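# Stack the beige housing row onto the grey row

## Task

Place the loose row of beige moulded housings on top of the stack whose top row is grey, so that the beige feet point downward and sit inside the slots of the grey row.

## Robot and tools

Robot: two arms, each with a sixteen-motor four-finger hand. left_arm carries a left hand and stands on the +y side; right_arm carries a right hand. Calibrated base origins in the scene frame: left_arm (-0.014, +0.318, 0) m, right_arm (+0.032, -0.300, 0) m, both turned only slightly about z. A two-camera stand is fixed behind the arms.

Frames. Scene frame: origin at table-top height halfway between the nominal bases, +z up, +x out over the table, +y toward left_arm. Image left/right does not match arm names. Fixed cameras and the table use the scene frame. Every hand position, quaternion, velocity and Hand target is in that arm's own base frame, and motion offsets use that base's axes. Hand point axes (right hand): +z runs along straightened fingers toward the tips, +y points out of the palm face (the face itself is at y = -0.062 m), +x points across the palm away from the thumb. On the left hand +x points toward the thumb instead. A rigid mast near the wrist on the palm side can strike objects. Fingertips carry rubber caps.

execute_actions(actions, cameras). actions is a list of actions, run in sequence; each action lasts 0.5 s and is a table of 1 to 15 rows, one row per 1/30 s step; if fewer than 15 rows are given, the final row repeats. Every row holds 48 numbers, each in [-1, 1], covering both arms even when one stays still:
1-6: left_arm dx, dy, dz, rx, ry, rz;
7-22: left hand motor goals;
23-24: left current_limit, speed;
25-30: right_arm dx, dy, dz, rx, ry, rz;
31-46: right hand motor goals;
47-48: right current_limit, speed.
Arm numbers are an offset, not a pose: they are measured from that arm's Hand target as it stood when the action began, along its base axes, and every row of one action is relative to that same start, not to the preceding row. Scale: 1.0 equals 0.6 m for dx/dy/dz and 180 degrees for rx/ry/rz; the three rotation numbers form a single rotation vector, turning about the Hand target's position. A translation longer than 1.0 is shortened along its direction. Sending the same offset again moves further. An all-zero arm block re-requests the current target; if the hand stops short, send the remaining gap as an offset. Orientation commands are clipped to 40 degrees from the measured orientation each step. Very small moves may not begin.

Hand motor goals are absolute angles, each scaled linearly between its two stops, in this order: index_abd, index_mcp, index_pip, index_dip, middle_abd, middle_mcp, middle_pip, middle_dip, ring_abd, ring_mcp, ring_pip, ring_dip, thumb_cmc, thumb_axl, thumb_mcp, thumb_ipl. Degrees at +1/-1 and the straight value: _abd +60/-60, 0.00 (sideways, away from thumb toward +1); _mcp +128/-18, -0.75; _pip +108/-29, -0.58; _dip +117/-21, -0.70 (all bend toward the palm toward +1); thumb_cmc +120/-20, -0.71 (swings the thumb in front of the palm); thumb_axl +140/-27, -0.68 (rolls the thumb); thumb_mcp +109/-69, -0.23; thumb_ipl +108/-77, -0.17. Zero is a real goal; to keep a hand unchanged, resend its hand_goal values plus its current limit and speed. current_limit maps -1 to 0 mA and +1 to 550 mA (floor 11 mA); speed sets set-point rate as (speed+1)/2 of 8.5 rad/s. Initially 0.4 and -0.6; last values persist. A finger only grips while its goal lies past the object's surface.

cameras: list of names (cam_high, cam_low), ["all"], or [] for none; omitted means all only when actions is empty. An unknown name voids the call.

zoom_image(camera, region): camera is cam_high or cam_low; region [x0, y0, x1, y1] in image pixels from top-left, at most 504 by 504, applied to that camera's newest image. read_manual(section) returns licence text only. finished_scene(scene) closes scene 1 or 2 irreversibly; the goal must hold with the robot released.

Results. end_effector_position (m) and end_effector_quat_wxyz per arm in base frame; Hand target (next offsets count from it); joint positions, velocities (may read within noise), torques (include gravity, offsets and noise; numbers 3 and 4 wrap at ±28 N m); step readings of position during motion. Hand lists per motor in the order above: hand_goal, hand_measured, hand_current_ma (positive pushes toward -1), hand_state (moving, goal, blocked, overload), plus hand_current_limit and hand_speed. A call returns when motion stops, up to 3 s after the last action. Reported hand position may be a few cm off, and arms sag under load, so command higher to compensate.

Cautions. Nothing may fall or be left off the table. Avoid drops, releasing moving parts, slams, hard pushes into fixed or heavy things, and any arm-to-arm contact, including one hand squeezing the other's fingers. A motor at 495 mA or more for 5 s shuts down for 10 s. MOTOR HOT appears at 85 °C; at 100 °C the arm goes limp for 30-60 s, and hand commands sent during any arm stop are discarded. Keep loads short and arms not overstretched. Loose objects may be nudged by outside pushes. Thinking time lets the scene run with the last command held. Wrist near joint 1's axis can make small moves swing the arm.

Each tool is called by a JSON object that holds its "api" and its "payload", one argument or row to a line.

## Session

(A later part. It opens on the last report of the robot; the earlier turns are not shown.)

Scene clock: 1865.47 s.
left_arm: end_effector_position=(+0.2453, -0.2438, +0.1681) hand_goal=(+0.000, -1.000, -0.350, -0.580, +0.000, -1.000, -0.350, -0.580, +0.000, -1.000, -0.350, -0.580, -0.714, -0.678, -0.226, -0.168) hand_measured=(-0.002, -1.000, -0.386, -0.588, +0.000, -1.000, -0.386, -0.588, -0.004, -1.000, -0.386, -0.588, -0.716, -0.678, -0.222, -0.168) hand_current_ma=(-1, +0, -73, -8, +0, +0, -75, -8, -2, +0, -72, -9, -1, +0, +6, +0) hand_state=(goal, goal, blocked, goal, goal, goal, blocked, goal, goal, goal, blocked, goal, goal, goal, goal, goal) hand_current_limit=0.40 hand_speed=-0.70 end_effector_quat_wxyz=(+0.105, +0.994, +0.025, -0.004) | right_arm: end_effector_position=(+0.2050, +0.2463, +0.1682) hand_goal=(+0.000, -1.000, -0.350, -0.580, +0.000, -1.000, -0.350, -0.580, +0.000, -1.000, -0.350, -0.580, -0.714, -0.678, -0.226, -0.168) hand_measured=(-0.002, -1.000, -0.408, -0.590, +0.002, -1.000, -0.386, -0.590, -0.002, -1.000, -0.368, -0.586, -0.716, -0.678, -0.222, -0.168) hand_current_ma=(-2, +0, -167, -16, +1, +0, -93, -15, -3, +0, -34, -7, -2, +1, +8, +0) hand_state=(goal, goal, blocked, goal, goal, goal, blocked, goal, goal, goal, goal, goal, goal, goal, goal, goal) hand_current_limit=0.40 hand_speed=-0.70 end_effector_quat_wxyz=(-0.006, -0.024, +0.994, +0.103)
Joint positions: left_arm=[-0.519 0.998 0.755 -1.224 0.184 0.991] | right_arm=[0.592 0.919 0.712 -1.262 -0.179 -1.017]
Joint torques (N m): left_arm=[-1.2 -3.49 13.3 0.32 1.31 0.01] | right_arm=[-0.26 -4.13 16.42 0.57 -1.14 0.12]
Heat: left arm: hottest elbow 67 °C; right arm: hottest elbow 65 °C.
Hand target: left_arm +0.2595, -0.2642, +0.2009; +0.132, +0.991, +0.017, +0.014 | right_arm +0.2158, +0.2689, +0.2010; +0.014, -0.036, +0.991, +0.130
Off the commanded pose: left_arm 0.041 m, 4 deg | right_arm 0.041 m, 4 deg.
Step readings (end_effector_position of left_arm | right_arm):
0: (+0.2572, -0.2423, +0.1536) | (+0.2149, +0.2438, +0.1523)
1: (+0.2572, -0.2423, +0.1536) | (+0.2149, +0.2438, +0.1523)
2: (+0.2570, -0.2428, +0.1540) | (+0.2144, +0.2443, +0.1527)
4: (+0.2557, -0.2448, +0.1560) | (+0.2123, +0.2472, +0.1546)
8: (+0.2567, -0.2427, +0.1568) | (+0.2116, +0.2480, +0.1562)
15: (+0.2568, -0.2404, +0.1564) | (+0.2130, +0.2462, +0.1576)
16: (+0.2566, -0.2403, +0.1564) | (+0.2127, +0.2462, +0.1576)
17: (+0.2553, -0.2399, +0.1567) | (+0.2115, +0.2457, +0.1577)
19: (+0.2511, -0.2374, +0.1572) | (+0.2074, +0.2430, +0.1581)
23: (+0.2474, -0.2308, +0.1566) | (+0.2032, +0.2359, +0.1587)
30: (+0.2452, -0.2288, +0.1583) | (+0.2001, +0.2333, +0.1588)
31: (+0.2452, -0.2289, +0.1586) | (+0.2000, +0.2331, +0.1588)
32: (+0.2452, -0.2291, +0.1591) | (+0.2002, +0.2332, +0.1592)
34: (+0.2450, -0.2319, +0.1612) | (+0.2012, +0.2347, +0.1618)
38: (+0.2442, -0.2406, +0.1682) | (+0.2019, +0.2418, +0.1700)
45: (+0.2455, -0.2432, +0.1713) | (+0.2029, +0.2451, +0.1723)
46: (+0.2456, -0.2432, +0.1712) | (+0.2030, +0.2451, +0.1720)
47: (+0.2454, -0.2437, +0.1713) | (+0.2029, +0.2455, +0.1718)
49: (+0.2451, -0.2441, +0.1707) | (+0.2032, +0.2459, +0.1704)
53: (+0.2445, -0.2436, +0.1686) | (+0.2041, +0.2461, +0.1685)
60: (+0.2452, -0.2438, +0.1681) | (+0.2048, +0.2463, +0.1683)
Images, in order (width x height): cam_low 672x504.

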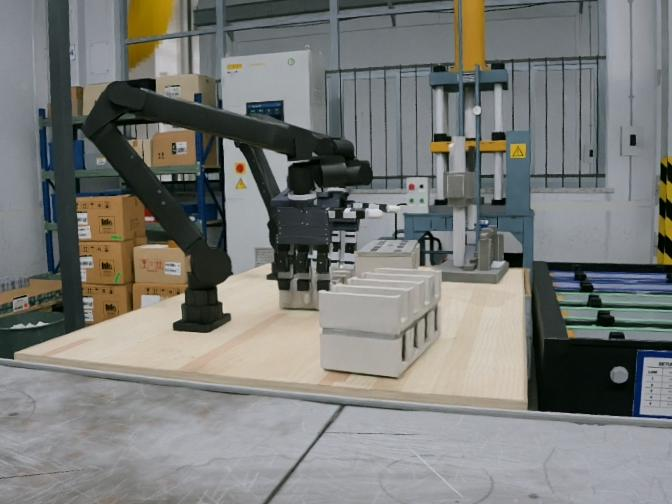

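{"api": "execute_actions", "payload": {
  "actions": [
    [[0.005,-0.02,0,0,0,0, 0,-1,-0.27,-0.54,0,-1,-0.27,-0.54,0,-1,-0.27,-0.54,-0.714,-0.678,-0.226,-0.168,0.5,-0.7, 0.005,0.02,0,0,0,-0.01, 0,-1,-0.28,-0.54,0,-1,-0.27,-0.54,0,-1,-0.25,-0.54,-0.714,-0.678,-0.226,-0.168,0.5,-0.7]],
    [[0.01,-0.02,0.01,0,-0.01,0, 0,-1,-0.19,-0.5,0,-1,-0.19,-0.5,0,-1,-0.19,-0.5,-0.714,-0.678,-0.226,-0.168,0.55,-0.7, 0.01,0.02,0.01,0,-0.01,0, 0,-1,-0.2,-0.5,0,-1,-0.19,-0.5,0,-1,-0.17,-0.5,-0.714,-0.678,-0.226,-0.168,0.55,-0.7]],
    [[0.01,0,0.03,0,-0.02,0, 0,-1,-0.15,-0.48,0,-1,-0.15,-0.48,0,-1,-0.15,-0.48,-0.714,-0.678,-0.226,-0.168,0.55,-0.7, 0.01,0,0.03,0,-0.02,0, 0,-1,-0.16,-0.48,0,-1,-0.15,-0.48,0,-1,-0.13,-0.48,-0.714,-0.678,-0.226,-0.168,0.55,-0.7]]
  ],
  "cameras": ["cam_low"]
}}

Scene clock: 1872.83 s.
left_arm: end_effector_position=(+0.2451, -0.2435, +0.1584) hand_goal=(+0.000, -1.000, -0.150, -0.480, +0.000, -1.000, -0.150, -0.480, +0.000, -1.000, -0.150, -0.480, -0.714, -0.678, -0.226, -0.168) hand_measured=(+0.008, -1.000, -0.246, -0.534, +0.010, -1.000, -0.246, -0.536, +0.006, -1.000, -0.254, -0.524, -0.716, -0.678, -0.222, -0.168) hand_current_ma=(+6, +0, -285, -127, +9, +0, -289, -132, +5, +0, -320, -97, -1, +0, +6, +0) hand_state=(goal, goal, blocked, blocked, goal, goal, blocked, blocked, goal, goal, blocked, blocked, goal, goal, goal, goal) hand_current_limit=0.55 hand_speed=-0.70 end_effector_quat_wxyz=(+0.061, +0.998, +0.025, +0.005) | right_arm: end_effector_position=(+0.2051, +0.2450, +0.1578) hand_goal=(+0.000, -1.000, -0.160, -0.480, +0.000, -1.000, -0.150, -0.480, +0.000, -1.000, -0.130, -0.480, -0.714, -0.678, -0.226, -0.168) hand_measured=(+0.000, -1.000, -0.264, -0.530, +0.004, -1.000, -0.242, -0.546, +0.000, -1.000, -0.238, -0.522, -0.716, -0.678, -0.222, -0.168) hand_current_ma=(+0, +0, -357, -142, +4, -1, -305, -197, +0, -1, -382, -112, -2, +1, +8, +0) hand_state=(goal, goal, blocked, blocked, goal, goal, blocked, blocked, goal, goal, blocked, blocked, goal, goal, goal, goal) hand_current_limit=0.55 hand_speed=-0.70 end_effector_quat_wxyz=(+0.005, -0.013, +0.998, +0.054)
Joint positions: left_arm=[-0.572 1.019 0.769 -1.243 0.095 0.945] | right_arm=[0.658 0.938 0.723 -1.282 -0.081 -0.936]
Joint torques (N m): left_arm=[-2.32 -5.83 16.31 2.37 2.34 -0.11] | right_arm=[0.5 -6.12 20.01 2.47 -2.09 0.21]
Heat: left arm: hottest elbow 69 °C; right arm: hottest elbow 67 °C.
Hand target: left_arm +0.2747, -0.2882, +0.2250; +0.133, +0.989, +0.011, +0.061 | right_arm +0.2308, +0.2929, +0.2250; +0.063, -0.027, +0.989, +0.129
Off the commanded pose: left_arm 0.085 m, 11 deg | right_arm 0.086 m, 11 deg.
Step readings (end_effector_position of left_arm | right_arm):
0: (+0.2454, -0.2438, +0.1683) | (+0.2050, +0.2463, +0.1682)
1: (+0.2454, -0.2439, +0.1682) | (+0.2050, +0.2463, +0.1681)
2: (+0.2455, -0.2433, +0.1674) | (+0.2053, +0.2457, +0.1673)
4: (+0.2454, -0.2425, +0.1651) | (+0.2055, +0.2449, +0.1651)
8: (+0.2458, -0.2440, +0.1642) | (+0.2055, +0.2462, +0.1644)
15: (+0.2462, -0.2442, +0.1641) | (+0.2062, +0.2462, +0.1639)
16: (+0.2462, -0.2442, +0.1641) | (+0.2062, +0.2462, +0.1638)
17: (+0.2465, -0.2437, +0.1635) | (+0.2065, +0.2456, +0.1630)
19: (+0.2460, -0.2428, +0.1609) | (+0.2064, +0.2447, +0.1608)
23: (+0.2456, -0.2442, +0.1604) | (+0.2060, +0.2458, +0.1601)
30: (+0.2457, -0.2445, +0.1604) | (+0.2060, +0.2460, +0.1599)
31: (+0.2459, -0.2444, +0.1604) | (+0.2061, +0.2459, +0.1598)
32: (+0.2461, -0.2438, +0.1600) | (+0.2065, +0.2454, +0.1595)
34: (+0.2459, -0.2433, +0.1592) | (+0.2061, +0.2449, +0.1587)
38: (+0.2449, -0.2437, +0.1586) | (+0.2051, +0.2452, +0.1579)
45: (+0.2451, -0.2435, +0.1585) | (+0.2051, +0.2451, +0.1578)
Images, in order (width x height): cam_low 672x504.

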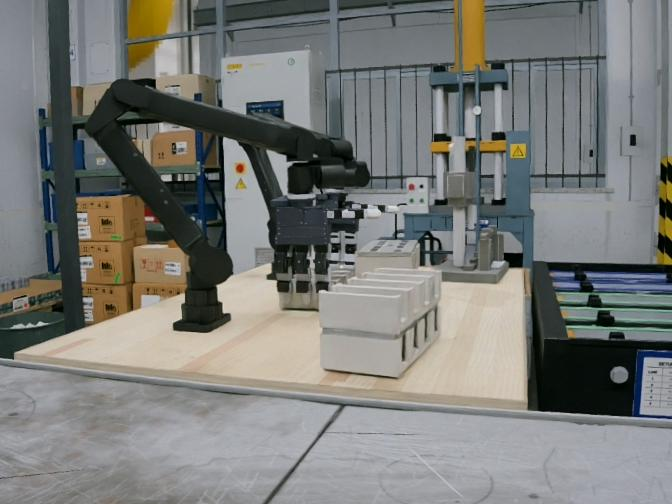

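{"api": "execute_actions", "payload": {
  "actions": [
    [[0.003,0,0.03,0,-0.01,0, 0,-1,-0.15,-0.48,0,-1,-0.15,-0.48,0,-1,-0.15,-0.48,-0.714,-0.678,-0.226,-0.168,0.6,-0.7, 0.003,0,0.03,0,-0.01,0, 0,-1,-0.16,-0.48,0,-1,-0.15,-0.48,0,-1,-0.13,-0.48,-0.714,-0.678,-0.226,-0.168,0.6,-0.7]],
    [[0,0,0.03,0,-0.01,0, 0,-1,-0.15,-0.48,0,-1,-0.15,-0.48,0,-1,-0.15,-0.48,-0.714,-0.678,-0.226,-0.168,0.6,-0.7, 0,0,0.03,0,-0.01,0, 0,-1,-0.16,-0.48,0,-1,-0.15,-0.48,0,-1,-0.13,-0.48,-0.714,-0.678,-0.226,-0.168,0.6,-0.7]],
    [[0,0,0.03,0,0,0, 0,-1,-0.15,-0.48,0,-1,-0.15,-0.48,0,-1,-0.15,-0.48,-0.714,-0.678,-0.226,-0.168,0.6,-0.7, 0,0,0.03,0,0,0, 0,-1,-0.16,-0.48,0,-1,-0.15,-0.48,0,-1,-0.13,-0.48,-0.714,-0.678,-0.226,-0.168,0.6,-0.7]]
  ],
  "cameras": ["all"]
}}

Scene clock: 1881.33 s.
left_arm: end_effector_position=(+0.2544, -0.2449, +0.1994) hand_goal=(+0.000, -1.000, -0.150, -0.480, +0.000, -1.000, -0.150, -0.480, +0.000, -1.000, -0.150, -0.480, -0.714, -0.678, -0.226, -0.168) hand_measured=(+0.004, -1.000, -0.236, -0.528, +0.004, -1.000, -0.240, -0.534, +0.002, -1.000, -0.252, -0.524, -0.716, -0.678, -0.222, -0.168) hand_current_ma=(+2, +0, -249, -106, +3, +0, -261, -132, +1, +0, -309, -97, -1, +0, +6, +0) hand_state=(goal, goal, blocked, blocked, goal, goal, blocked, blocked, goal, goal, blocked, blocked, goal, goal, goal, goal) hand_current_limit=0.60 hand_speed=-0.70 end_effector_quat_wxyz=(+0.054, +0.998, +0.022, +0.037) | right_arm: end_effector_position=(+0.2112, +0.2443, +0.1994) hand_goal=(+0.000, -1.000, -0.160, -0.480, +0.000, -1.000, -0.150, -0.480, +0.000, -1.000, -0.130, -0.480, -0.714, -0.678, -0.226, -0.168) hand_measured=(+0.000, -1.000, -0.262, -0.528, +0.004, -1.000, -0.234, -0.544, +0.000, -1.000, -0.226, -0.522, -0.716, -0.678, -0.222, -0.168) hand_current_ma=(+0, +0, -348, -135, +4, -1, -276, -191, +0, -1, -324, -112, -2, +1, +8, +0) hand_state=(goal, goal, blocked, blocked, goal, goal, blocked, blocked, goal, goal, blocked, blocked, goal, goal, goal, goal) hand_current_limit=0.60 hand_speed=-0.70 end_effector_quat_wxyz=(+0.035, -0.014, +0.998, +0.046)
Joint positions: left_arm=[-0.585 0.99 0.858 -1.316 0.046 0.939] | right_arm=[0.675 0.903 0.814 -1.37 -0.029 -0.921]
Joint torques (N m): left_arm=[-1.61 -7.12 17.65 1.7 2.66 0.02] | right_arm=[0.5 -6.36 22.23 2.51 -2.26 0.11]
Heat: left arm: hottest elbow 72 °C; right arm: hottest elbow 73 °C.
Hand target: left_arm +0.2764, -0.2881, +0.2790; +0.133, +0.987, +0.007, +0.092 | right_arm +0.2326, +0.2930, +0.2790; +0.094, -0.031, +0.987, +0.128
Off the commanded pose: left_arm 0.093 m, 11 deg | right_arm 0.096 m, 12 deg.
Step readings (end_effector_position of left_arm | right_arm):
0: (+0.2451, -0.2435, +0.1584) | (+0.2051, +0.2450, +0.1578)
1: (+0.2451, -0.2435, +0.1586) | (+0.2051, +0.2449, +0.1578)
2: (+0.2453, -0.2436, +0.1589) | (+0.2051, +0.2448, +0.1579)
4: (+0.2461, -0.2439, +0.1597) | (+0.2052, +0.2447, +0.1584)
8: (+0.2484, -0.2446, +0.1633) | (+0.2061, +0.2445, +0.1622)
15: (+0.2500, -0.2448, +0.1659) | (+0.2075, +0.2443, +0.1655)
16: (+0.2499, -0.2447, +0.1659) | (+0.2075, +0.2442, +0.1654)
17: (+0.2500, -0.2447, +0.1664) | (+0.2075, +0.2441, +0.1659)
19: (+0.2500, -0.2450, +0.1687) | (+0.2073, +0.2442, +0.1680)
23: (+0.2514, -0.2449, +0.1778) | (+0.2085, +0.2441, +0.1772)
30: (+0.2528, -0.2447, +0.1836) | (+0.2100, +0.2439, +0.1827)
31: (+0.2528, -0.2446, +0.1836) | (+0.2099, +0.2439, +0.1826)
32: (+0.2527, -0.2446, +0.1842) | (+0.2097, +0.2438, +0.1831)
34: (+0.2523, -0.2448, +0.1875) | (+0.2091, +0.2438, +0.1860)
38: (+0.2537, -0.2450, +0.1956) | (+0.2106, +0.2442, +0.1951)
45: (+0.2545, -0.2449, +0.1992) | (+0.2111, +0.2443, +0.1991)

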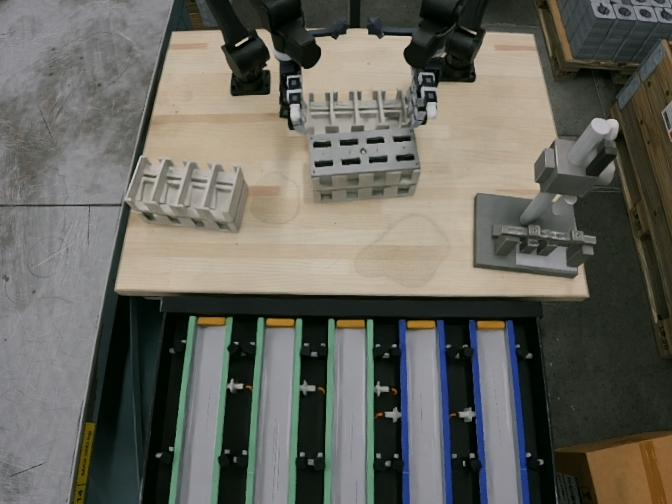

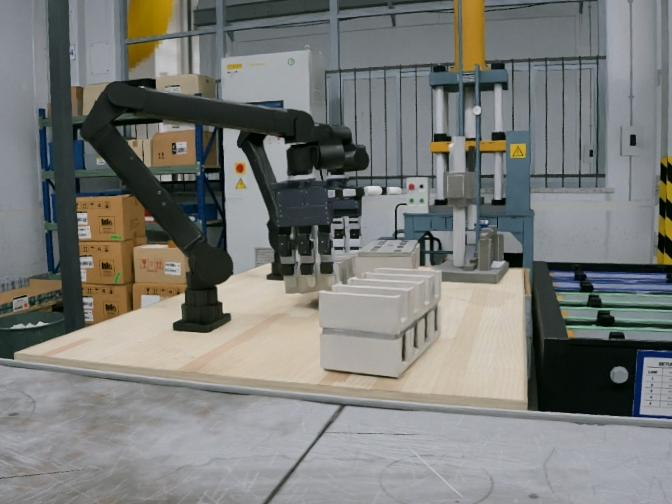

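{"api": "execute_actions", "payload": {
  "actions": [
    [[-0.005,0,0.035,0,-0.01,0, 0,-1,-0.15,-0.48,0,-1,-0.15,-0.48,0,-1,-0.15,-0.48,-0.714,-0.678,-0.226,-0.168,0.6,-0.7, -0.005,0,0.035,0,-0.01,0, 0,-1,-0.16,-0.48,0,-1,-0.15,-0.48,0,-1,-0.13,-0.48,-0.714,-0.678,-0.226,-0.168,0.6,-0.7]],
    [[-0.005,0,0.035,0,0,0, 0,-1,-0.15,-0.48,0,-1,-0.15,-0.48,0,-1,-0.15,-0.48,-0.714,-0.678,-0.226,-0.168,0.6,-0.7, -0.005,0,0.035,0,0,0, 0,-1,-0.16,-0.48,0,-1,-0.15,-0.48,0,-1,-0.13,-0.48,-0.714,-0.678,-0.226,-0.168,0.6,-0.7]],
    [[0,0,0.035,0,0,0, 0,-1,-0.15,-0.48,0,-1,-0.15,-0.48,0,-1,-0.15,-0.48,-0.714,-0.678,-0.226,-0.168,0.6,-0.7, 0,0,0.035,0,0,0, 0,-1,-0.16,-0.48,0,-1,-0.15,-0.48,0,-1,-0.13,-0.48,-0.714,-0.678,-0.226,-0.168,0.6,-0.7]],
    [[0,0,0.035,0,0,0, 0,-1,-0.15,-0.48,0,-1,-0.15,-0.48,0,-1,-0.15,-0.48,-0.714,-0.678,-0.226,-0.168,0.6,-0.7, 0,0,0.035,0,0,0, 0,-1,-0.16,-0.48,0,-1,-0.15,-0.48,0,-1,-0.13,-0.48,-0.714,-0.678,-0.226,-0.168,0.6,-0.7]]
  ],
  "cameras": ["all"]
}}

Scene clock: 1891.07 s.
left_arm: end_effector_position=(+0.2561, -0.2438, +0.2869) hand_goal=(+0.000, -1.000, -0.150, -0.480, +0.000, -1.000, -0.150, -0.480, +0.000, -1.000, -0.150, -0.480, -0.714, -0.678, -0.226, -0.168) hand_measured=(+0.004, -1.000, -0.236, -0.526, +0.004, -1.000, -0.240, -0.534, +0.002, -1.000, -0.252, -0.524, -0.716, -0.678, -0.222, -0.168) hand_current_ma=(+2, +0, -249, -105, +3, +0, -261, -132, +1, +0, -309, -97, -1, +0, +6, +0) hand_state=(goal, goal, blocked, blocked, goal, goal, blocked, blocked, goal, goal, blocked, blocked, goal, goal, goal, goal) hand_current_limit=0.60 hand_speed=-0.70 end_effector_quat_wxyz=(+0.050, +0.997, +0.021, +0.061) | right_arm: end_effector_position=(+0.2138, +0.2443, +0.2852) hand_goal=(+0.000, -1.000, -0.160, -0.480, +0.000, -1.000, -0.150, -0.480, +0.000, -1.000, -0.130, -0.480, -0.714, -0.678, -0.226, -0.168) hand_measured=(+0.000, -1.000, -0.262, -0.528, +0.004, -1.000, -0.234, -0.544, +0.002, -1.000, -0.224, -0.522, -0.716, -0.678, -0.222, -0.168) hand_current_ma=(+0, -1, -348, -135, +4, -1, -276, -191, +1, -1, -318, -112, -2, +1, +8, +0) hand_state=(goal, goal, blocked, blocked, goal, goal, blocked, blocked, goal, goal, blocked, blocked, goal, goal, goal, goal) hand_current_limit=0.60 hand_speed=-0.70 end_effector_quat_wxyz=(+0.057, -0.014, +0.998, +0.040)
Joint positions: left_arm=[-0.6 0.965 1.069 -1.517 0.01 0.927] | right_arm=[0.695 0.897 1.034 -1.57 0.01 -0.905]
Joint torques (N m): left_arm=[-2.08 -5.25 18.04 2.25 3.13 -0.03] | right_arm=[0.62 -5.07 22.34 3.08 -2.71 0.1]
Heat: left arm: hottest elbow 76 °C; right arm: hottest elbow 75 °C.
Hand target: left_arm +0.2704, -0.2882, +0.3631; +0.133, +0.985, +0.005, +0.108 | right_arm +0.2266, +0.2929, +0.3629; +0.109, -0.033, +0.985, +0.127
Off the commanded pose: left_arm 0.089 m, 11 deg | right_arm 0.093 m, 12 deg.
Step readings (end_effector_position of left_arm | right_arm):
0: (+0.2544, -0.2449, +0.1994) | (+0.2112, +0.2443, +0.1994)
1: (+0.2545, -0.2449, +0.1996) | (+0.2112, +0.2443, +0.1994)
2: (+0.2543, -0.2449, +0.2000) | (+0.2112, +0.2442, +0.1999)
4: (+0.2538, -0.2453, +0.2027) | (+0.2106, +0.2444, +0.2024)
8: (+0.2538, -0.2452, +0.2127) | (+0.2107, +0.2445, +0.2124)
15: (+0.2551, -0.2445, +0.2206) | (+0.2121, +0.2441, +0.2200)
16: (+0.2549, -0.2444, +0.2205) | (+0.2121, +0.2440, +0.2199)
17: (+0.2547, -0.2445, +0.2214) | (+0.2116, +0.2441, +0.2206)
19: (+0.2534, -0.2448, +0.2248) | (+0.2103, +0.2441, +0.2236)
23: (+0.2538, -0.2450, +0.2344) | (+0.2105, +0.2442, +0.2344)
30: (+0.2548, -0.2447, +0.2398) | (+0.2115, +0.2443, +0.2402)
31: (+0.2548, -0.2447, +0.2399) | (+0.2113, +0.2443, +0.2402)
32: (+0.2546, -0.2447, +0.2408) | (+0.2111, +0.2442, +0.2410)
34: (+0.2537, -0.2448, +0.2450) | (+0.2100, +0.2440, +0.2447)
38: (+0.2548, -0.2448, +0.2567) | (+0.2111, +0.2440, +0.2573)
45: (+0.2558, -0.2445, +0.2625) | (+0.2121, +0.2440, +0.2639)
46: (+0.2558, -0.2445, +0.2626) | (+0.2121, +0.2440, +0.2641)
47: (+0.2555, -0.2445, +0.2635) | (+0.2118, +0.2440, +0.2647)
49: (+0.2545, -0.2445, +0.2679) | (+0.2111, +0.2439, +0.2678)
53: (+0.2555, -0.2443, +0.2804) | (+0.2123, +0.2438, +0.2799)
60: (+0.2563, -0.2439, +0.2867) | (+0.2131, +0.2437, +0.2869)

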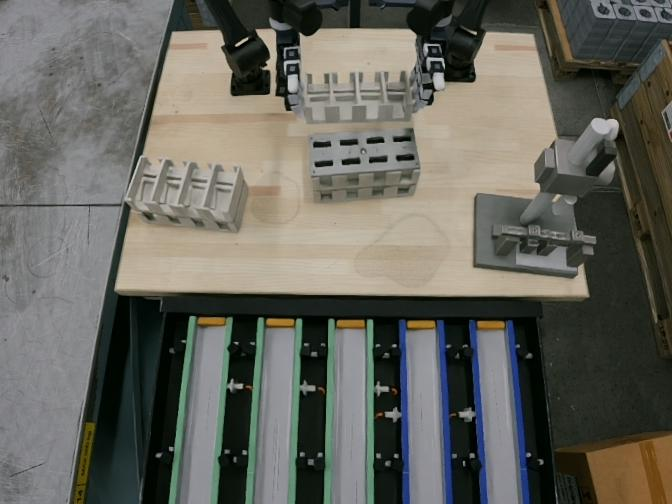

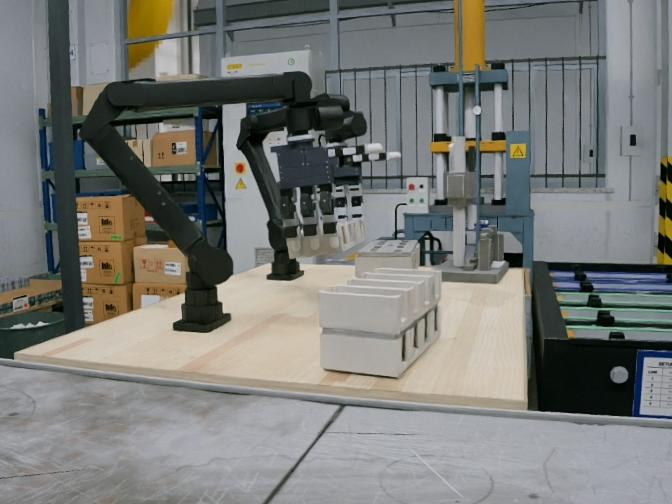

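{"api": "execute_actions", "payload": {
  "actions": [
    [[0,0,0.035,0,0,0, 0,-1,-0.15,-0.48,0,-1,-0.15,-0.48,0,-1,-0.15,-0.48,-0.714,-0.678,-0.226,-0.168,0.6,-0.7, 0,0,0.035,0,0,0, 0,-1,-0.16,-0.48,0,-1,-0.15,-0.48,0,-1,-0.13,-0.48,-0.714,-0.678,-0.226,-0.168,0.6,-0.7]],
    [[0,0,0.035,0,0,0, 0,-1,-0.15,-0.48,0,-1,-0.15,-0.48,0,-1,-0.15,-0.48,-0.714,-0.678,-0.226,-0.168,0.6,-0.7, 0,0,0.035,0,0,0, 0,-1,-0.16,-0.48,0,-1,-0.15,-0.48,0,-1,-0.13,-0.48,-0.714,-0.678,-0.226,-0.168,0.6,-0.7]],
    [[0.06,0,0,0,0,0, 0,-1,-0.15,-0.48,0,-1,-0.15,-0.48,0,-1,-0.15,-0.48,-0.714,-0.678,-0.226,-0.168,0.6,-0.7, 0.06,0,0,0,0,0, 0,-1,-0.16,-0.48,0,-1,-0.15,-0.48,0,-1,-0.13,-0.48,-0.714,-0.678,-0.226,-0.168,0.6,-0.7]]
  ],
  "cameras": ["all"]
}}

{"api": "zoom_image", "payload": {
  "camera": "cam_low",
  "region": [260, 180, 440, 320]
}}

{"api": "zoom_image", "payload": {
  "camera": "cam_high",
  "region": [270, 60, 450, 210]
}}

Scene clock: 1901.10 s.
left_arm: end_effector_position=(+0.2886, -0.2419, +0.3290) hand_goal=(+0.000, -1.000, -0.150, -0.480, +0.000, -1.000, -0.150, -0.480, +0.000, -1.000, -0.150, -0.480, -0.714, -0.678, -0.226, -0.168) hand_measured=(+0.004, -1.000, -0.232, -0.526, +0.004, -1.000, -0.240, -0.534, +0.002, -1.002, -0.252, -0.528, -0.716, -0.678, -0.222, -0.168) hand_current_ma=(+2, +0, -232, -103, +4, +0, -261, -132, +1, -1, -309, -107, -1, +0, +6, +0) hand_state=(goal, goal, blocked, blocked, goal, goal, blocked, blocked, goal, goal, blocked, blocked, goal, goal, goal, goal) hand_current_limit=0.60 hand_speed=-0.70 end_effector_quat_wxyz=(+0.042, +0.998, +0.024, +0.050) | right_arm: end_effector_position=(+0.2450, +0.2465, +0.3278) hand_goal=(+0.000, -1.000, -0.160, -0.480, +0.000, -1.000, -0.150, -0.480, +0.000, -1.000, -0.130, -0.480, -0.714, -0.678, -0.226, -0.168) hand_measured=(+0.000, -1.000, -0.262, -0.528, +0.004, -1.000, -0.234, -0.544, +0.002, -1.002, -0.224, -0.522, -0.716, -0.678, -0.222, -0.168) hand_current_ma=(+0, -1, -348, -134, +4, -1, -276, -191, +1, -1, -318, -112, -2, +1, +8, +0) hand_state=(goal, goal, blocked, blocked, goal, goal, blocked, blocked, goal, goal, blocked, blocked, goal, goal, goal, goal) hand_current_limit=0.60 hand_speed=-0.70 end_effector_quat_wxyz=(+0.047, -0.013, +0.998, +0.033)
Joint positions: left_arm=[-0.531 1.068 1.252 -1.624 0.019 0.99] | right_arm=[0.624 1.001 1.212 -1.666 0 -0.973]
Joint torques (N m): left_arm=[-2.49 -6.48 17.66 3.14 3.54 0.04] | right_arm=[-0.32 -5.71 21.63 3.93 -3.26 -0.11]
Heat: left arm: hottest elbow 78 °C; right arm: hottest elbow 82 °C.
Hand target: left_arm +0.3064, -0.2882, +0.4049; +0.133, +0.985, +0.005, +0.107 | right_arm +0.2626, +0.2928, +0.4051; +0.109, -0.033, +0.985, +0.128
Off the commanded pose: left_arm 0.091 m, 13 deg | right_arm 0.092 m, 13 deg.
Step readings (end_effector_position of left_arm | right_arm):
0: (+0.2561, -0.2438, +0.2869) | (+0.2138, +0.2443, +0.2852)
1: (+0.2560, -0.2438, +0.2871) | (+0.2138, +0.2443, +0.2853)
2: (+0.2557, -0.2438, +0.2879) | (+0.2137, +0.2443, +0.2861)
4: (+0.2551, -0.2439, +0.2917) | (+0.2130, +0.2443, +0.2895)
8: (+0.2558, -0.2437, +0.3042) | (+0.2139, +0.2441, +0.3014)
15: (+0.2565, -0.2433, +0.3108) | (+0.2147, +0.2440, +0.3090)
16: (+0.2565, -0.2433, +0.3110) | (+0.2148, +0.2441, +0.3089)
17: (+0.2565, -0.2434, +0.3113) | (+0.2147, +0.2441, +0.3091)
19: (+0.2563, -0.2437, +0.3143) | (+0.2145, +0.2444, +0.3118)
23: (+0.2573, -0.2437, +0.3252) | (+0.2155, +0.2444, +0.3222)
30: (+0.2576, -0.2432, +0.3327) | (+0.2158, +0.2441, +0.3309)
31: (+0.2579, -0.2432, +0.3326) | (+0.2160, +0.2443, +0.3309)
32: (+0.2591, -0.2432, +0.3327) | (+0.2165, +0.2445, +0.3307)
34: (+0.2650, -0.2424, +0.3329) | (+0.2221, +0.2446, +0.3307)
38: (+0.2822, -0.2418, +0.3323) | (+0.2390, +0.2452, +0.3305)
45: (+0.2885, -0.2421, +0.3286) | (+0.2448, +0.2467, +0.3274)

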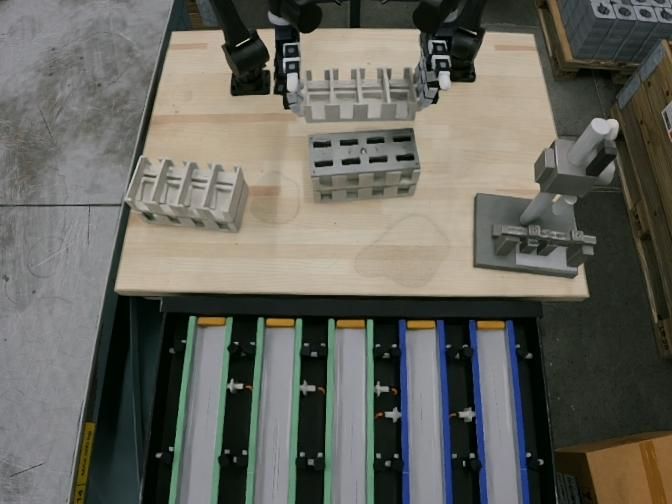

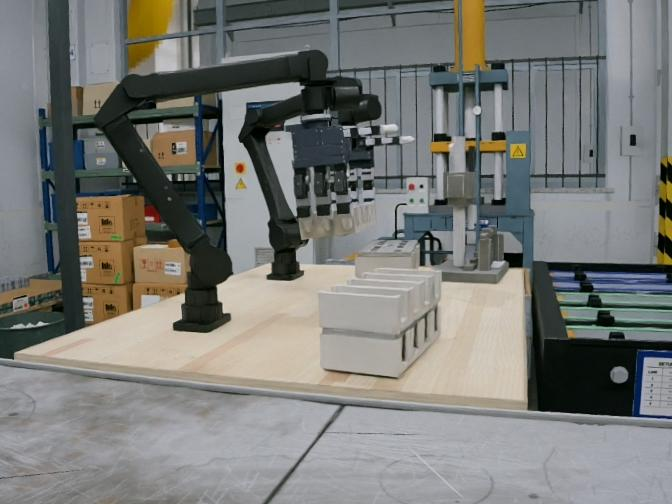

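Scaled by 2.800.

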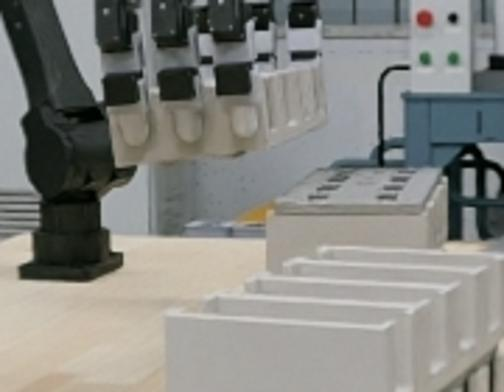

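Scaled by 2.800.

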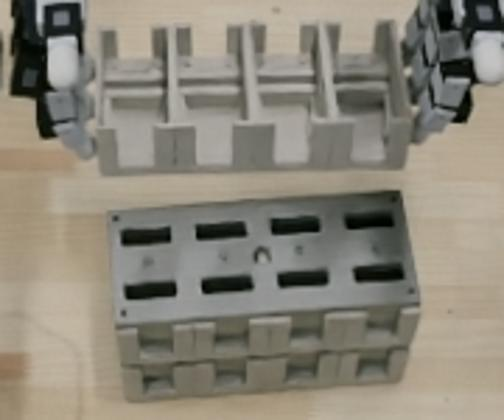

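{"api": "execute_actions", "payload": {
  "actions": [
    [[0.065,0.009,0.005,0,0.008,0.011, 0,-1,-0.15,-0.48,0,-1,-0.15,-0.48,0,-1,-0.15,-0.48,-0.714,-0.678,-0.226,-0.168,0.6,-0.7, 0.072,0.006,0.005,0,0.008,0.011, 0,-1,-0.16,-0.48,0,-1,-0.15,-0.48,0,-1,-0.13,-0.48,-0.714,-0.678,-0.226,-0.168,0.6,-0.7]],
    [[0.065,0.009,0,0,0.008,0.011, 0,-1,-0.15,-0.48,0,-1,-0.15,-0.48,0,-1,-0.15,-0.48,-0.714,-0.678,-0.226,-0.168,0.6,-0.7, 0.072,0.006,0,0,0.008,0.011, 0,-1,-0.16,-0.48,0,-1,-0.15,-0.48,0,-1,-0.13,-0.48,-0.714,-0.678,-0.226,-0.168,0.6,-0.7]],
    [[0.06,0.009,0,0,0.008,0.01, 0,-1,-0.15,-0.48,0,-1,-0.15,-0.48,0,-1,-0.15,-0.48,-0.714,-0.678,-0.226,-0.168,0.6,-0.7, 0.066,0.006,0,0,0.008,0.01, 0,-1,-0.16,-0.48,0,-1,-0.15,-0.48,0,-1,-0.13,-0.48,-0.714,-0.678,-0.226,-0.168,0.6,-0.7]]
  ],
  "cameras": ["all"]
}}

{"api": "zoom_image", "payload": {
  "camera": "cam_high",
  "region": [270, 60, 450, 210]
}}

{"api": "zoom_image", "payload": {
  "camera": "cam_low",
  "region": [260, 180, 440, 320]
}}

Scene clock: 1922.73 s.
left_arm: end_effector_position=(+0.4077, -0.2215, +0.3366) hand_goal=(+0.000, -1.000, -0.150, -0.480, +0.000, -1.000, -0.150, -0.480, +0.000, -1.000, -0.150, -0.480, -0.714, -0.678, -0.226, -0.168) hand_measured=(-0.002, -1.000, -0.228, -0.522, +0.000, -1.000, -0.240, -0.534, -0.002, -1.002, -0.256, -0.532, -0.716, -0.678, -0.222, -0.168) hand_current_ma=(-1, +0, -214, -90, +0, +0, -261, -132, -2, -1, -331, -124, -1, +0, +6, +0) hand_state=(goal, goal, blocked, blocked, goal, goal, blocked, blocked, goal, goal, blocked, blocked, goal, goal, goal, goal) hand_current_limit=0.60 hand_speed=-0.70 end_effector_quat_wxyz=(+0.046, +0.995, +0.087, +0.029) | right_arm: end_effector_position=(+0.3848, +0.2567, +0.3385) hand_goal=(+0.000, -1.000, -0.160, -0.480, +0.000, -1.000, -0.150, -0.480, +0.000, -1.000, -0.130, -0.480, -0.714, -0.678, -0.226, -0.168) hand_measured=(-0.002, -1.000, -0.248, -0.524, +0.000, -1.000, -0.234, -0.544, -0.002, -1.002, -0.236, -0.528, -0.716, -0.678, -0.222, -0.168) hand_current_ma=(-2, -1, -292, -115, +0, -1, -276, -191, -1, -1, -372, -132, -2, +1, +8, +0) hand_state=(goal, goal, blocked, blocked, goal, goal, blocked, blocked, goal, goal, blocked, blocked, goal, goal, goal, goal) hand_current_limit=0.60 hand_speed=-0.70 end_effector_quat_wxyz=(+0.014, -0.051, +0.997, +0.062)
Joint positions: left_arm=[-0.339 1.33 1.486 -1.636 0.06 1.055] | right_arm=[0.387 1.372 1.525 -1.656 -0.107 -1.282]
Joint torques (N m): left_arm=[-3.72 -10.46 17.05 1.77 4.19 0.01] | right_arm=[1.44 -11.99 20.21 1.31 -4.23 0.03]
Heat: left arm: hottest elbow 81 °C; right arm: hottest elbow 89 °C. Fold the right arm in close to its base, or ease its load, before you think long.
Hand target: left_arm +0.4204, -0.2720, +0.4080; +0.128, +0.987, +0.059, +0.077 | right_arm +0.3886, +0.3037, +0.4078; +0.065, -0.077, +0.986, +0.134
Off the commanded pose: left_arm 0.088 m, 11 deg | right_arm 0.084 m, 11 deg.
MOTOR HOT: joint 3 (elbow) of the right arm reports 89 °C; the controller stops that arm at 100 °C. To cool a motor, set the load down, stop pushing, or move to a pose that needs little force.
Step readings (end_effector_position of left_arm | right_arm):
0: (+0.2886, -0.2419, +0.3290) | (+0.2450, +0.2465, +0.3278)
1: (+0.2887, -0.2419, +0.3292) | (+0.2450, +0.2465, +0.3277)
2: (+0.2898, -0.2417, +0.3299) | (+0.2461, +0.2466, +0.3285)
4: (+0.2970, -0.2397, +0.3322) | (+0.2540, +0.2456, +0.3314)
8: (+0.3191, -0.2364, +0.3380) | (+0.2807, +0.2464, +0.3373)
15: (+0.3294, -0.2357, +0.3354) | (+0.2922, +0.2494, +0.3324)
16: (+0.3296, -0.2356, +0.3351) | (+0.2925, +0.2492, +0.3325)
17: (+0.3306, -0.2354, +0.3355) | (+0.2936, +0.2493, +0.3334)
19: (+0.3377, -0.2330, +0.3369) | (+0.3013, +0.2491, +0.3368)
23: (+0.3597, -0.2293, +0.3400) | (+0.3276, +0.2502, +0.3421)
30: (+0.3701, -0.2288, +0.3348) | (+0.3397, +0.2530, +0.3344)
31: (+0.3701, -0.2289, +0.3347) | (+0.3400, +0.2529, +0.3347)
32: (+0.3708, -0.2287, +0.3353) | (+0.3410, +0.2529, +0.3355)
34: (+0.3766, -0.2265, +0.3372) | (+0.3476, +0.2529, +0.3395)
38: (+0.3977, -0.2222, +0.3419) | (+0.3723, +0.2545, +0.3458)
45: (+0.4077, -0.2219, +0.3370) | (+0.3848, +0.2566, +0.3375)

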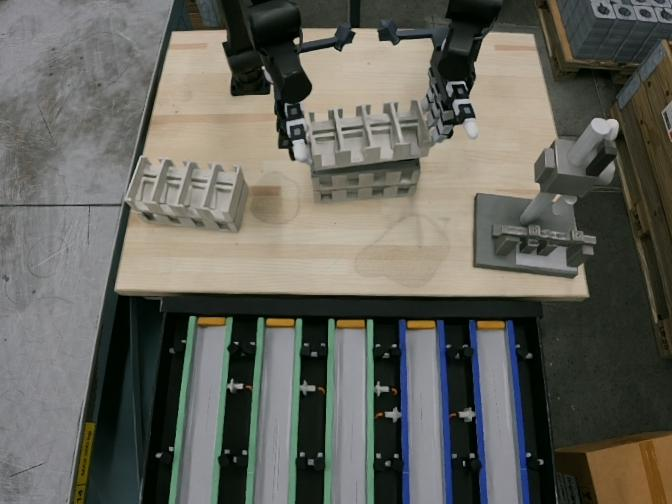

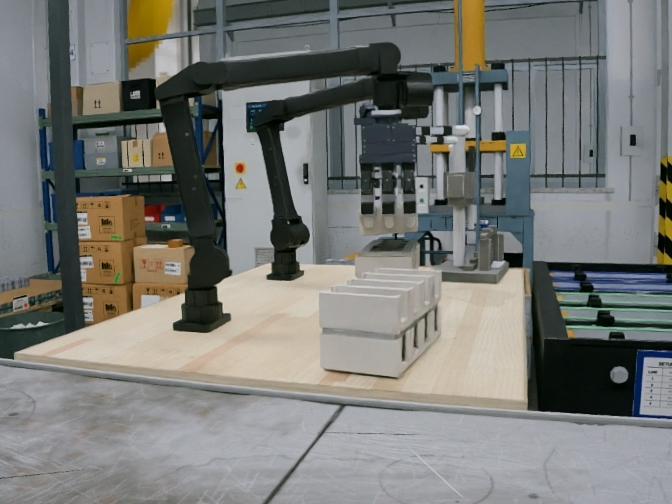

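Scaled by 2.800.

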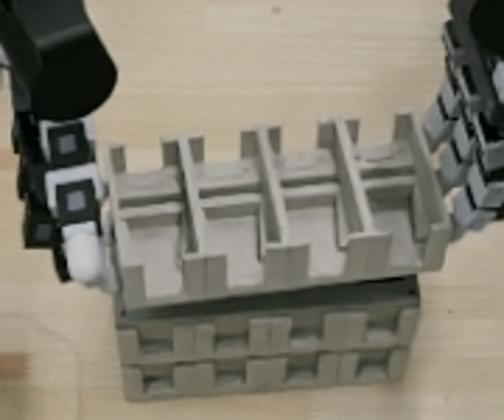

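Scaled by 2.800.

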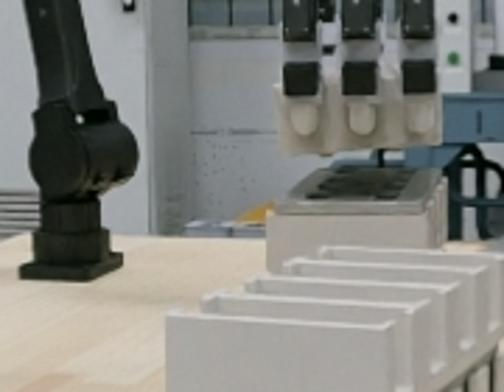

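{"api": "execute_actions", "payload": {
  "actions": [
    [[-0.015,-0.003,-0.03,0,0,-0.003, 0,-1,-0.15,-0.48,0,-1,-0.15,-0.48,0,-1,-0.15,-0.48,-0.714,-0.678,-0.226,-0.168,0.6,-0.7, -0.018,-0.003,-0.03,0,0,-0.003, 0,-1,-0.16,-0.48,0,-1,-0.15,-0.48,0,-1,-0.13,-0.48,-0.714,-0.678,-0.226,-0.168,0.6,-0.7]],
    [[0,0,-0.04,0,0,0, 0,-1,-0.15,-0.48,0,-1,-0.15,-0.48,0,-1,-0.15,-0.48,-0.714,-0.678,-0.226,-0.168,0.6,-0.7, 0,0,-0.04,0,0,0, 0,-1,-0.16,-0.48,0,-1,-0.15,-0.48,0,-1,-0.13,-0.48,-0.714,-0.678,-0.226,-0.168,0.6,-0.7]]
  ],
  "cameras": ["all"]
}}

{"api": "zoom_image", "payload": {
  "camera": "cam_high",
  "region": [270, 60, 450, 210]
}}

{"api": "zoom_image", "payload": {
  "camera": "cam_low",
  "region": [320, 180, 440, 300]
}}

Scene clock: 1941.53 s.
left_arm: end_effector_position=(+0.4110, -0.2222, +0.3186) hand_goal=(+0.000, -1.000, -0.150, -0.480, +0.000, -1.000, -0.150, -0.480, +0.000, -1.000, -0.150, -0.480, -0.714, -0.678, -0.226, -0.168) hand_measured=(-0.002, -1.000, -0.228, -0.522, -0.002, -1.000, -0.240, -0.534, -0.004, -1.002, -0.256, -0.532, -0.716, -0.678, -0.222, -0.168) hand_current_ma=(-2, +0, -214, -90, +0, +0, -261, -132, -2, -1, -331, -124, -1, +0, +6, +0) hand_state=(goal, goal, blocked, blocked, goal, goal, blocked, blocked, goal, goal, blocked, blocked, goal, goal, goal, goal) hand_current_limit=0.60 hand_speed=-0.70 end_effector_quat_wxyz=(+0.046, +0.995, +0.087, +0.032) | right_arm: end_effector_position=(+0.3855, +0.2563, +0.3247) hand_goal=(+0.000, -1.000, -0.160, -0.480, +0.000, -1.000, -0.150, -0.480, +0.000, -1.000, -0.130, -0.480, -0.714, -0.678, -0.226, -0.168) hand_measured=(+0.000, -1.000, -0.248, -0.524, +0.002, -1.000, -0.234, -0.544, +0.002, -1.002, -0.238, -0.528, -0.716, -0.678, -0.222, -0.168) hand_current_ma=(+0, -1, -292, -115, +2, -1, -276, -191, +1, -1, -374, -132, -2, +1, +8, +0) hand_state=(goal, goal, blocked, blocked, goal, goal, blocked, blocked, goal, goal, blocked, blocked, goal, goal, goal, goal) hand_current_limit=0.60 hand_speed=-0.70 end_effector_quat_wxyz=(+0.029, -0.051, +0.996, +0.065)
Joint positions: left_arm=[-0.339 1.329 1.436 -1.582 0.056 1.055] | right_arm=[0.387 1.35 1.463 -1.587 -0.103 -1.282]
Joint torques (N m): left_arm=[-4.37 -12.81 10.89 3.64 4.24 0] | right_arm=[2.67 -13.27 12.75 2.88 -4.21 0.26]
Heat: left arm: hottest elbow 92 °C; right arm: hottest elbow 92 °C. Fold the left arm in close to its base, or ease its load, before you think long. Fold the right arm in close to its base, or ease its load, before you think long.
Hand target: left_arm +0.4114, -0.2738, +0.3659; +0.128, +0.987, +0.055, +0.076 | right_arm +0.3779, +0.3018, +0.3661; +0.066, -0.073, +0.986, +0.134
Off the commanded pose: left_arm 0.070 m, 11 deg | right_arm 0.062 m, 9 deg.
MOTOR HOT: joint 3 (elbow) of the left arm reports 92 °C; the controller stops that arm at 100 °C. To cool a motor, set the load down, stop pushing, or move to a pose that needs little force.
MOTOR HOT: still on. Joint 3 (elbow) of the right arm reports 92 °C.
Step readings (end_effector_position of left_arm | right_arm):
0: (+0.4077, -0.2215, +0.3366) | (+0.3848, +0.2567, +0.3385)
1: (+0.4077, -0.2215, +0.3366) | (+0.3848, +0.2567, +0.3385)
2: (+0.4077, -0.2215, +0.3366) | (+0.3848, +0.2567, +0.3385)
4: (+0.4077, -0.2215, +0.3366) | (+0.3848, +0.2567, +0.3387)
8: (+0.4077, -0.2215, +0.3366) | (+0.3850, +0.2568, +0.3402)
15: (+0.4077, -0.2215, +0.3366) | (+0.3837, +0.2563, +0.3444)
16: (+0.4078, -0.2216, +0.3366) | (+0.3837, +0.2563, +0.3445)
17: (+0.4082, -0.2216, +0.3366) | (+0.3840, +0.2563, +0.3444)
19: (+0.4103, -0.2216, +0.3347) | (+0.3852, +0.2564, +0.3418)
23: (+0.4114, -0.2218, +0.3251) | (+0.3857, +0.2562, +0.3312)
30: (+0.4108, -0.2222, +0.3188) | (+0.3853, +0.2562, +0.3246)

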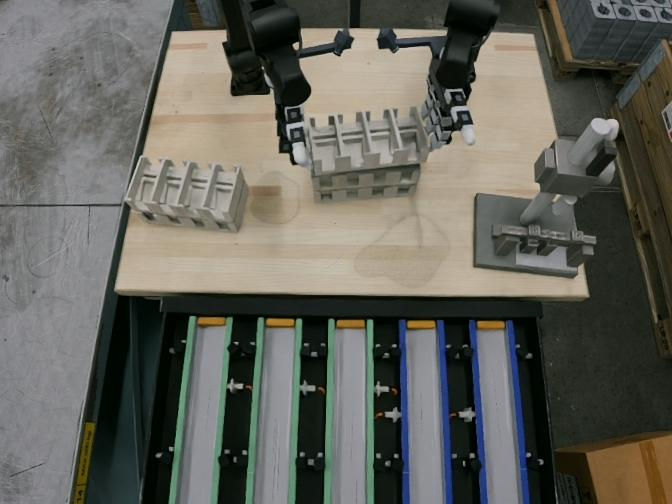

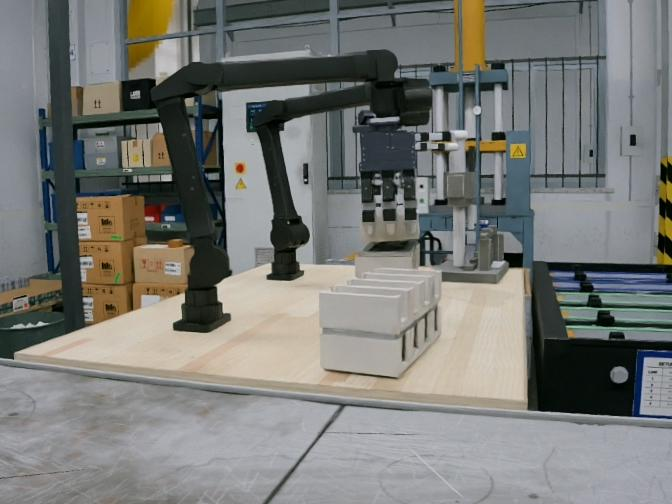

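Scaled by 2.800.

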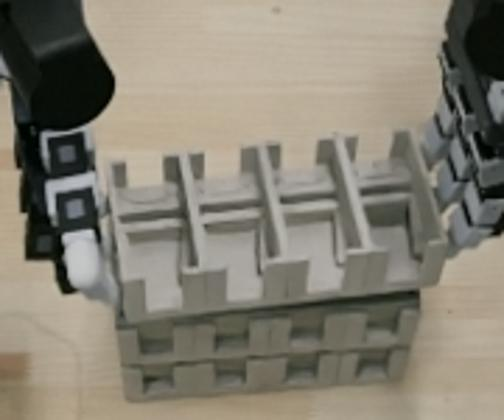

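Scaled by 4.200.

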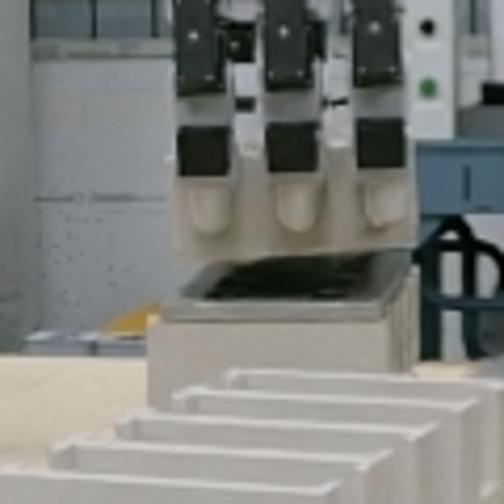

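{"api": "execute_actions", "payload": {
  "actions": [
    [[-0.02,0,-0.015,0,0.01,-0.003, 0,-1,-0.15,-0.48,0,-1,-0.15,-0.48,0,-1,-0.15,-0.48,-0.714,-0.678,-0.226,-0.168,0.6,-0.7, -0.03,0,-0.025,0,0.01,-0.003, 0,-1,-0.16,-0.48,0,-1,-0.15,-0.48,0,-1,-0.13,-0.48,-0.714,-0.678,-0.226,-0.168,0.6,-0.7]],
    [[0,0,-0.02,0,0.005,0, 0,-1,-0.15,-0.48,0,-1,-0.15,-0.48,0,-1,-0.15,-0.48,-0.714,-0.678,-0.226,-0.168,0.6,-0.7, 0,0,-0.02,0,0.005,0, 0,-1,-0.16,-0.48,0,-1,-0.15,-0.48,0,-1,-0.13,-0.48,-0.714,-0.678,-0.226,-0.168,0.6,-0.7]]
  ],
  "cameras": ["all"]
}}

{"api": "zoom_image", "payload": {
  "camera": "cam_high",
  "region": [270, 60, 450, 210]
}}

{"api": "zoom_image", "payload": {
  "camera": "cam_low",
  "region": [320, 180, 440, 300]
}}

Scene clock: 1950.77 s.
left_arm: end_effector_position=(+0.3995, -0.2236, +0.3021) hand_goal=(+0.000, -1.000, -0.150, -0.480, +0.000, -1.000, -0.150, -0.480, +0.000, -1.000, -0.150, -0.480, -0.714, -0.678, -0.226, -0.168) hand_measured=(-0.004, -1.000, -0.228, -0.520, -0.002, -1.000, -0.240, -0.534, -0.004, -1.002, -0.258, -0.534, -0.716, -0.678, -0.222, -0.168) hand_current_ma=(-2, +0, -212, -86, -1, +0, -261, -132, -3, -1, -340, -130, -1, +0, +6, +0) hand_state=(goal, goal, blocked, blocked, goal, goal, blocked, blocked, goal, goal, blocked, blocked, goal, goal, goal, goal) hand_current_limit=0.60 hand_speed=-0.70 end_effector_quat_wxyz=(+0.048, +0.995, +0.082, +0.014) | right_arm: end_effector_position=(+0.3700, +0.2521, +0.3067) hand_goal=(+0.000, -1.000, -0.160, -0.480, +0.000, -1.000, -0.150, -0.480, +0.000, -1.000, -0.130, -0.480, -0.714, -0.678, -0.226, -0.168) hand_measured=(-0.002, -1.000, -0.248, -0.524, +0.000, -1.000, -0.234, -0.544, +0.000, -1.002, -0.238, -0.528, -0.716, -0.678, -0.222, -0.168) hand_current_ma=(-2, -1, -292, -115, +0, -1, -276, -191, -1, -1, -374, -132, -2, +1, +8, +0) hand_state=(goal, goal, blocked, blocked, goal, goal, blocked, blocked, goal, goal, blocked, blocked, goal, goal, goal, goal) hand_current_limit=0.60 hand_speed=-0.70 end_effector_quat_wxyz=(+0.017, -0.039, +0.997, +0.071)
Joint positions: left_arm=[-0.342 1.32 1.387 -1.573 0.076 1.062] | right_arm=[0.387 1.311 1.378 -1.558 -0.121 -1.258]
Joint torques (N m): left_arm=[-4.37 -12.63 10.48 3.48 4.27 -0.08] | right_arm=[3.25 -11.75 12.12 2.88 -4.12 0.32]
Heat: left arm: hottest wrist yaw 97 °C; right arm: hottest wrist yaw 90 °C. Fold the left arm in close to its base, or ease its load, before you think long. Fold the right arm in close to its base, or ease its load, before you think long.
Hand target: left_arm +0.3995, -0.2737, +0.3449; +0.127, +0.989, +0.053, +0.052 | right_arm +0.3598, +0.3018, +0.3390; +0.044, -0.065, +0.988, +0.135
Off the commanded pose: left_arm 0.066 m, 11 deg | right_arm 0.060 m, 9 deg.
MOTOR HOT: still on. Joint 5 (wrist yaw) of the left arm reports 97 °C.
MOTOR HOT: still on. Joint 5 (wrist yaw) of the right arm reports 90 °C.
Step readings (end_effector_position of left_arm | right_arm):
0: (+0.4111, -0.2222, +0.3184) | (+0.3855, +0.2563, +0.3247)
1: (+0.4111, -0.2222, +0.3184) | (+0.3854, +0.2563, +0.3245)
2: (+0.4108, -0.2221, +0.3180) | (+0.3851, +0.2561, +0.3234)
4: (+0.4093, -0.2222, +0.3163) | (+0.3825, +0.2554, +0.3202)
8: (+0.4040, -0.2236, +0.3111) | (+0.3750, +0.2527, +0.3106)
15: (+0.4019, -0.2244, +0.3086) | (+0.3729, +0.2520, +0.3077)
16: (+0.4018, -0.2244, +0.3088) | (+0.3726, +0.2519, +0.3080)
17: (+0.4016, -0.2243, +0.3086) | (+0.3725, +0.2519, +0.3079)
19: (+0.4009, -0.2240, +0.3076) | (+0.3718, +0.2520, +0.3067)
23: (+0.3996, -0.2236, +0.3031) | (+0.3705, +0.2522, +0.3065)
30: (+0.3995, -0.2236, +0.3021) | (+0.3701, +0.2521, +0.3066)

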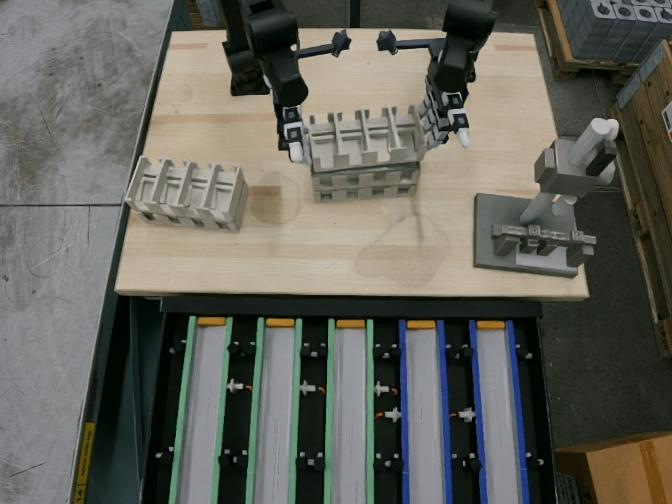

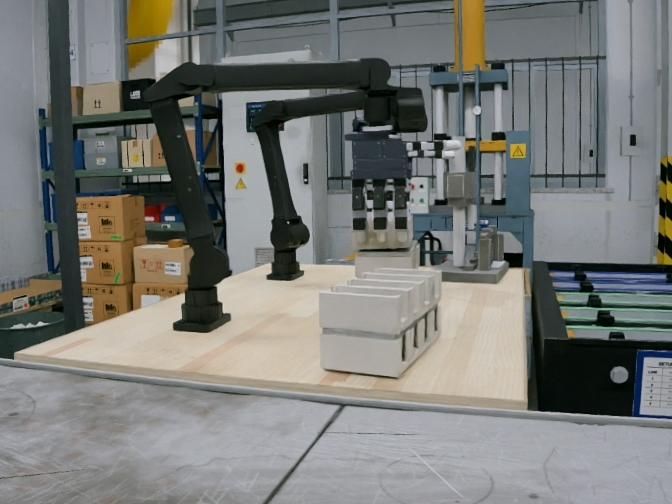

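Scaled by 2.800.

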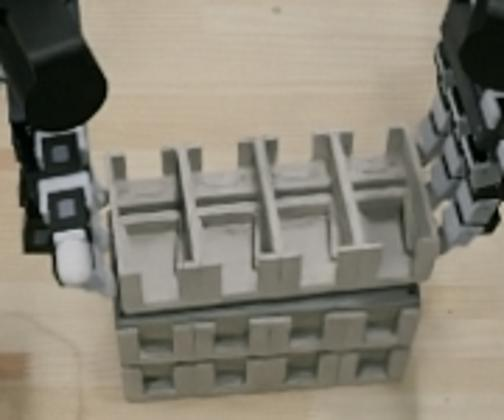

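Scaled by 4.200.

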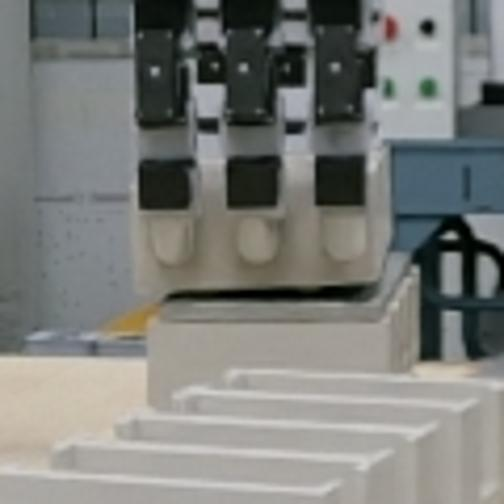

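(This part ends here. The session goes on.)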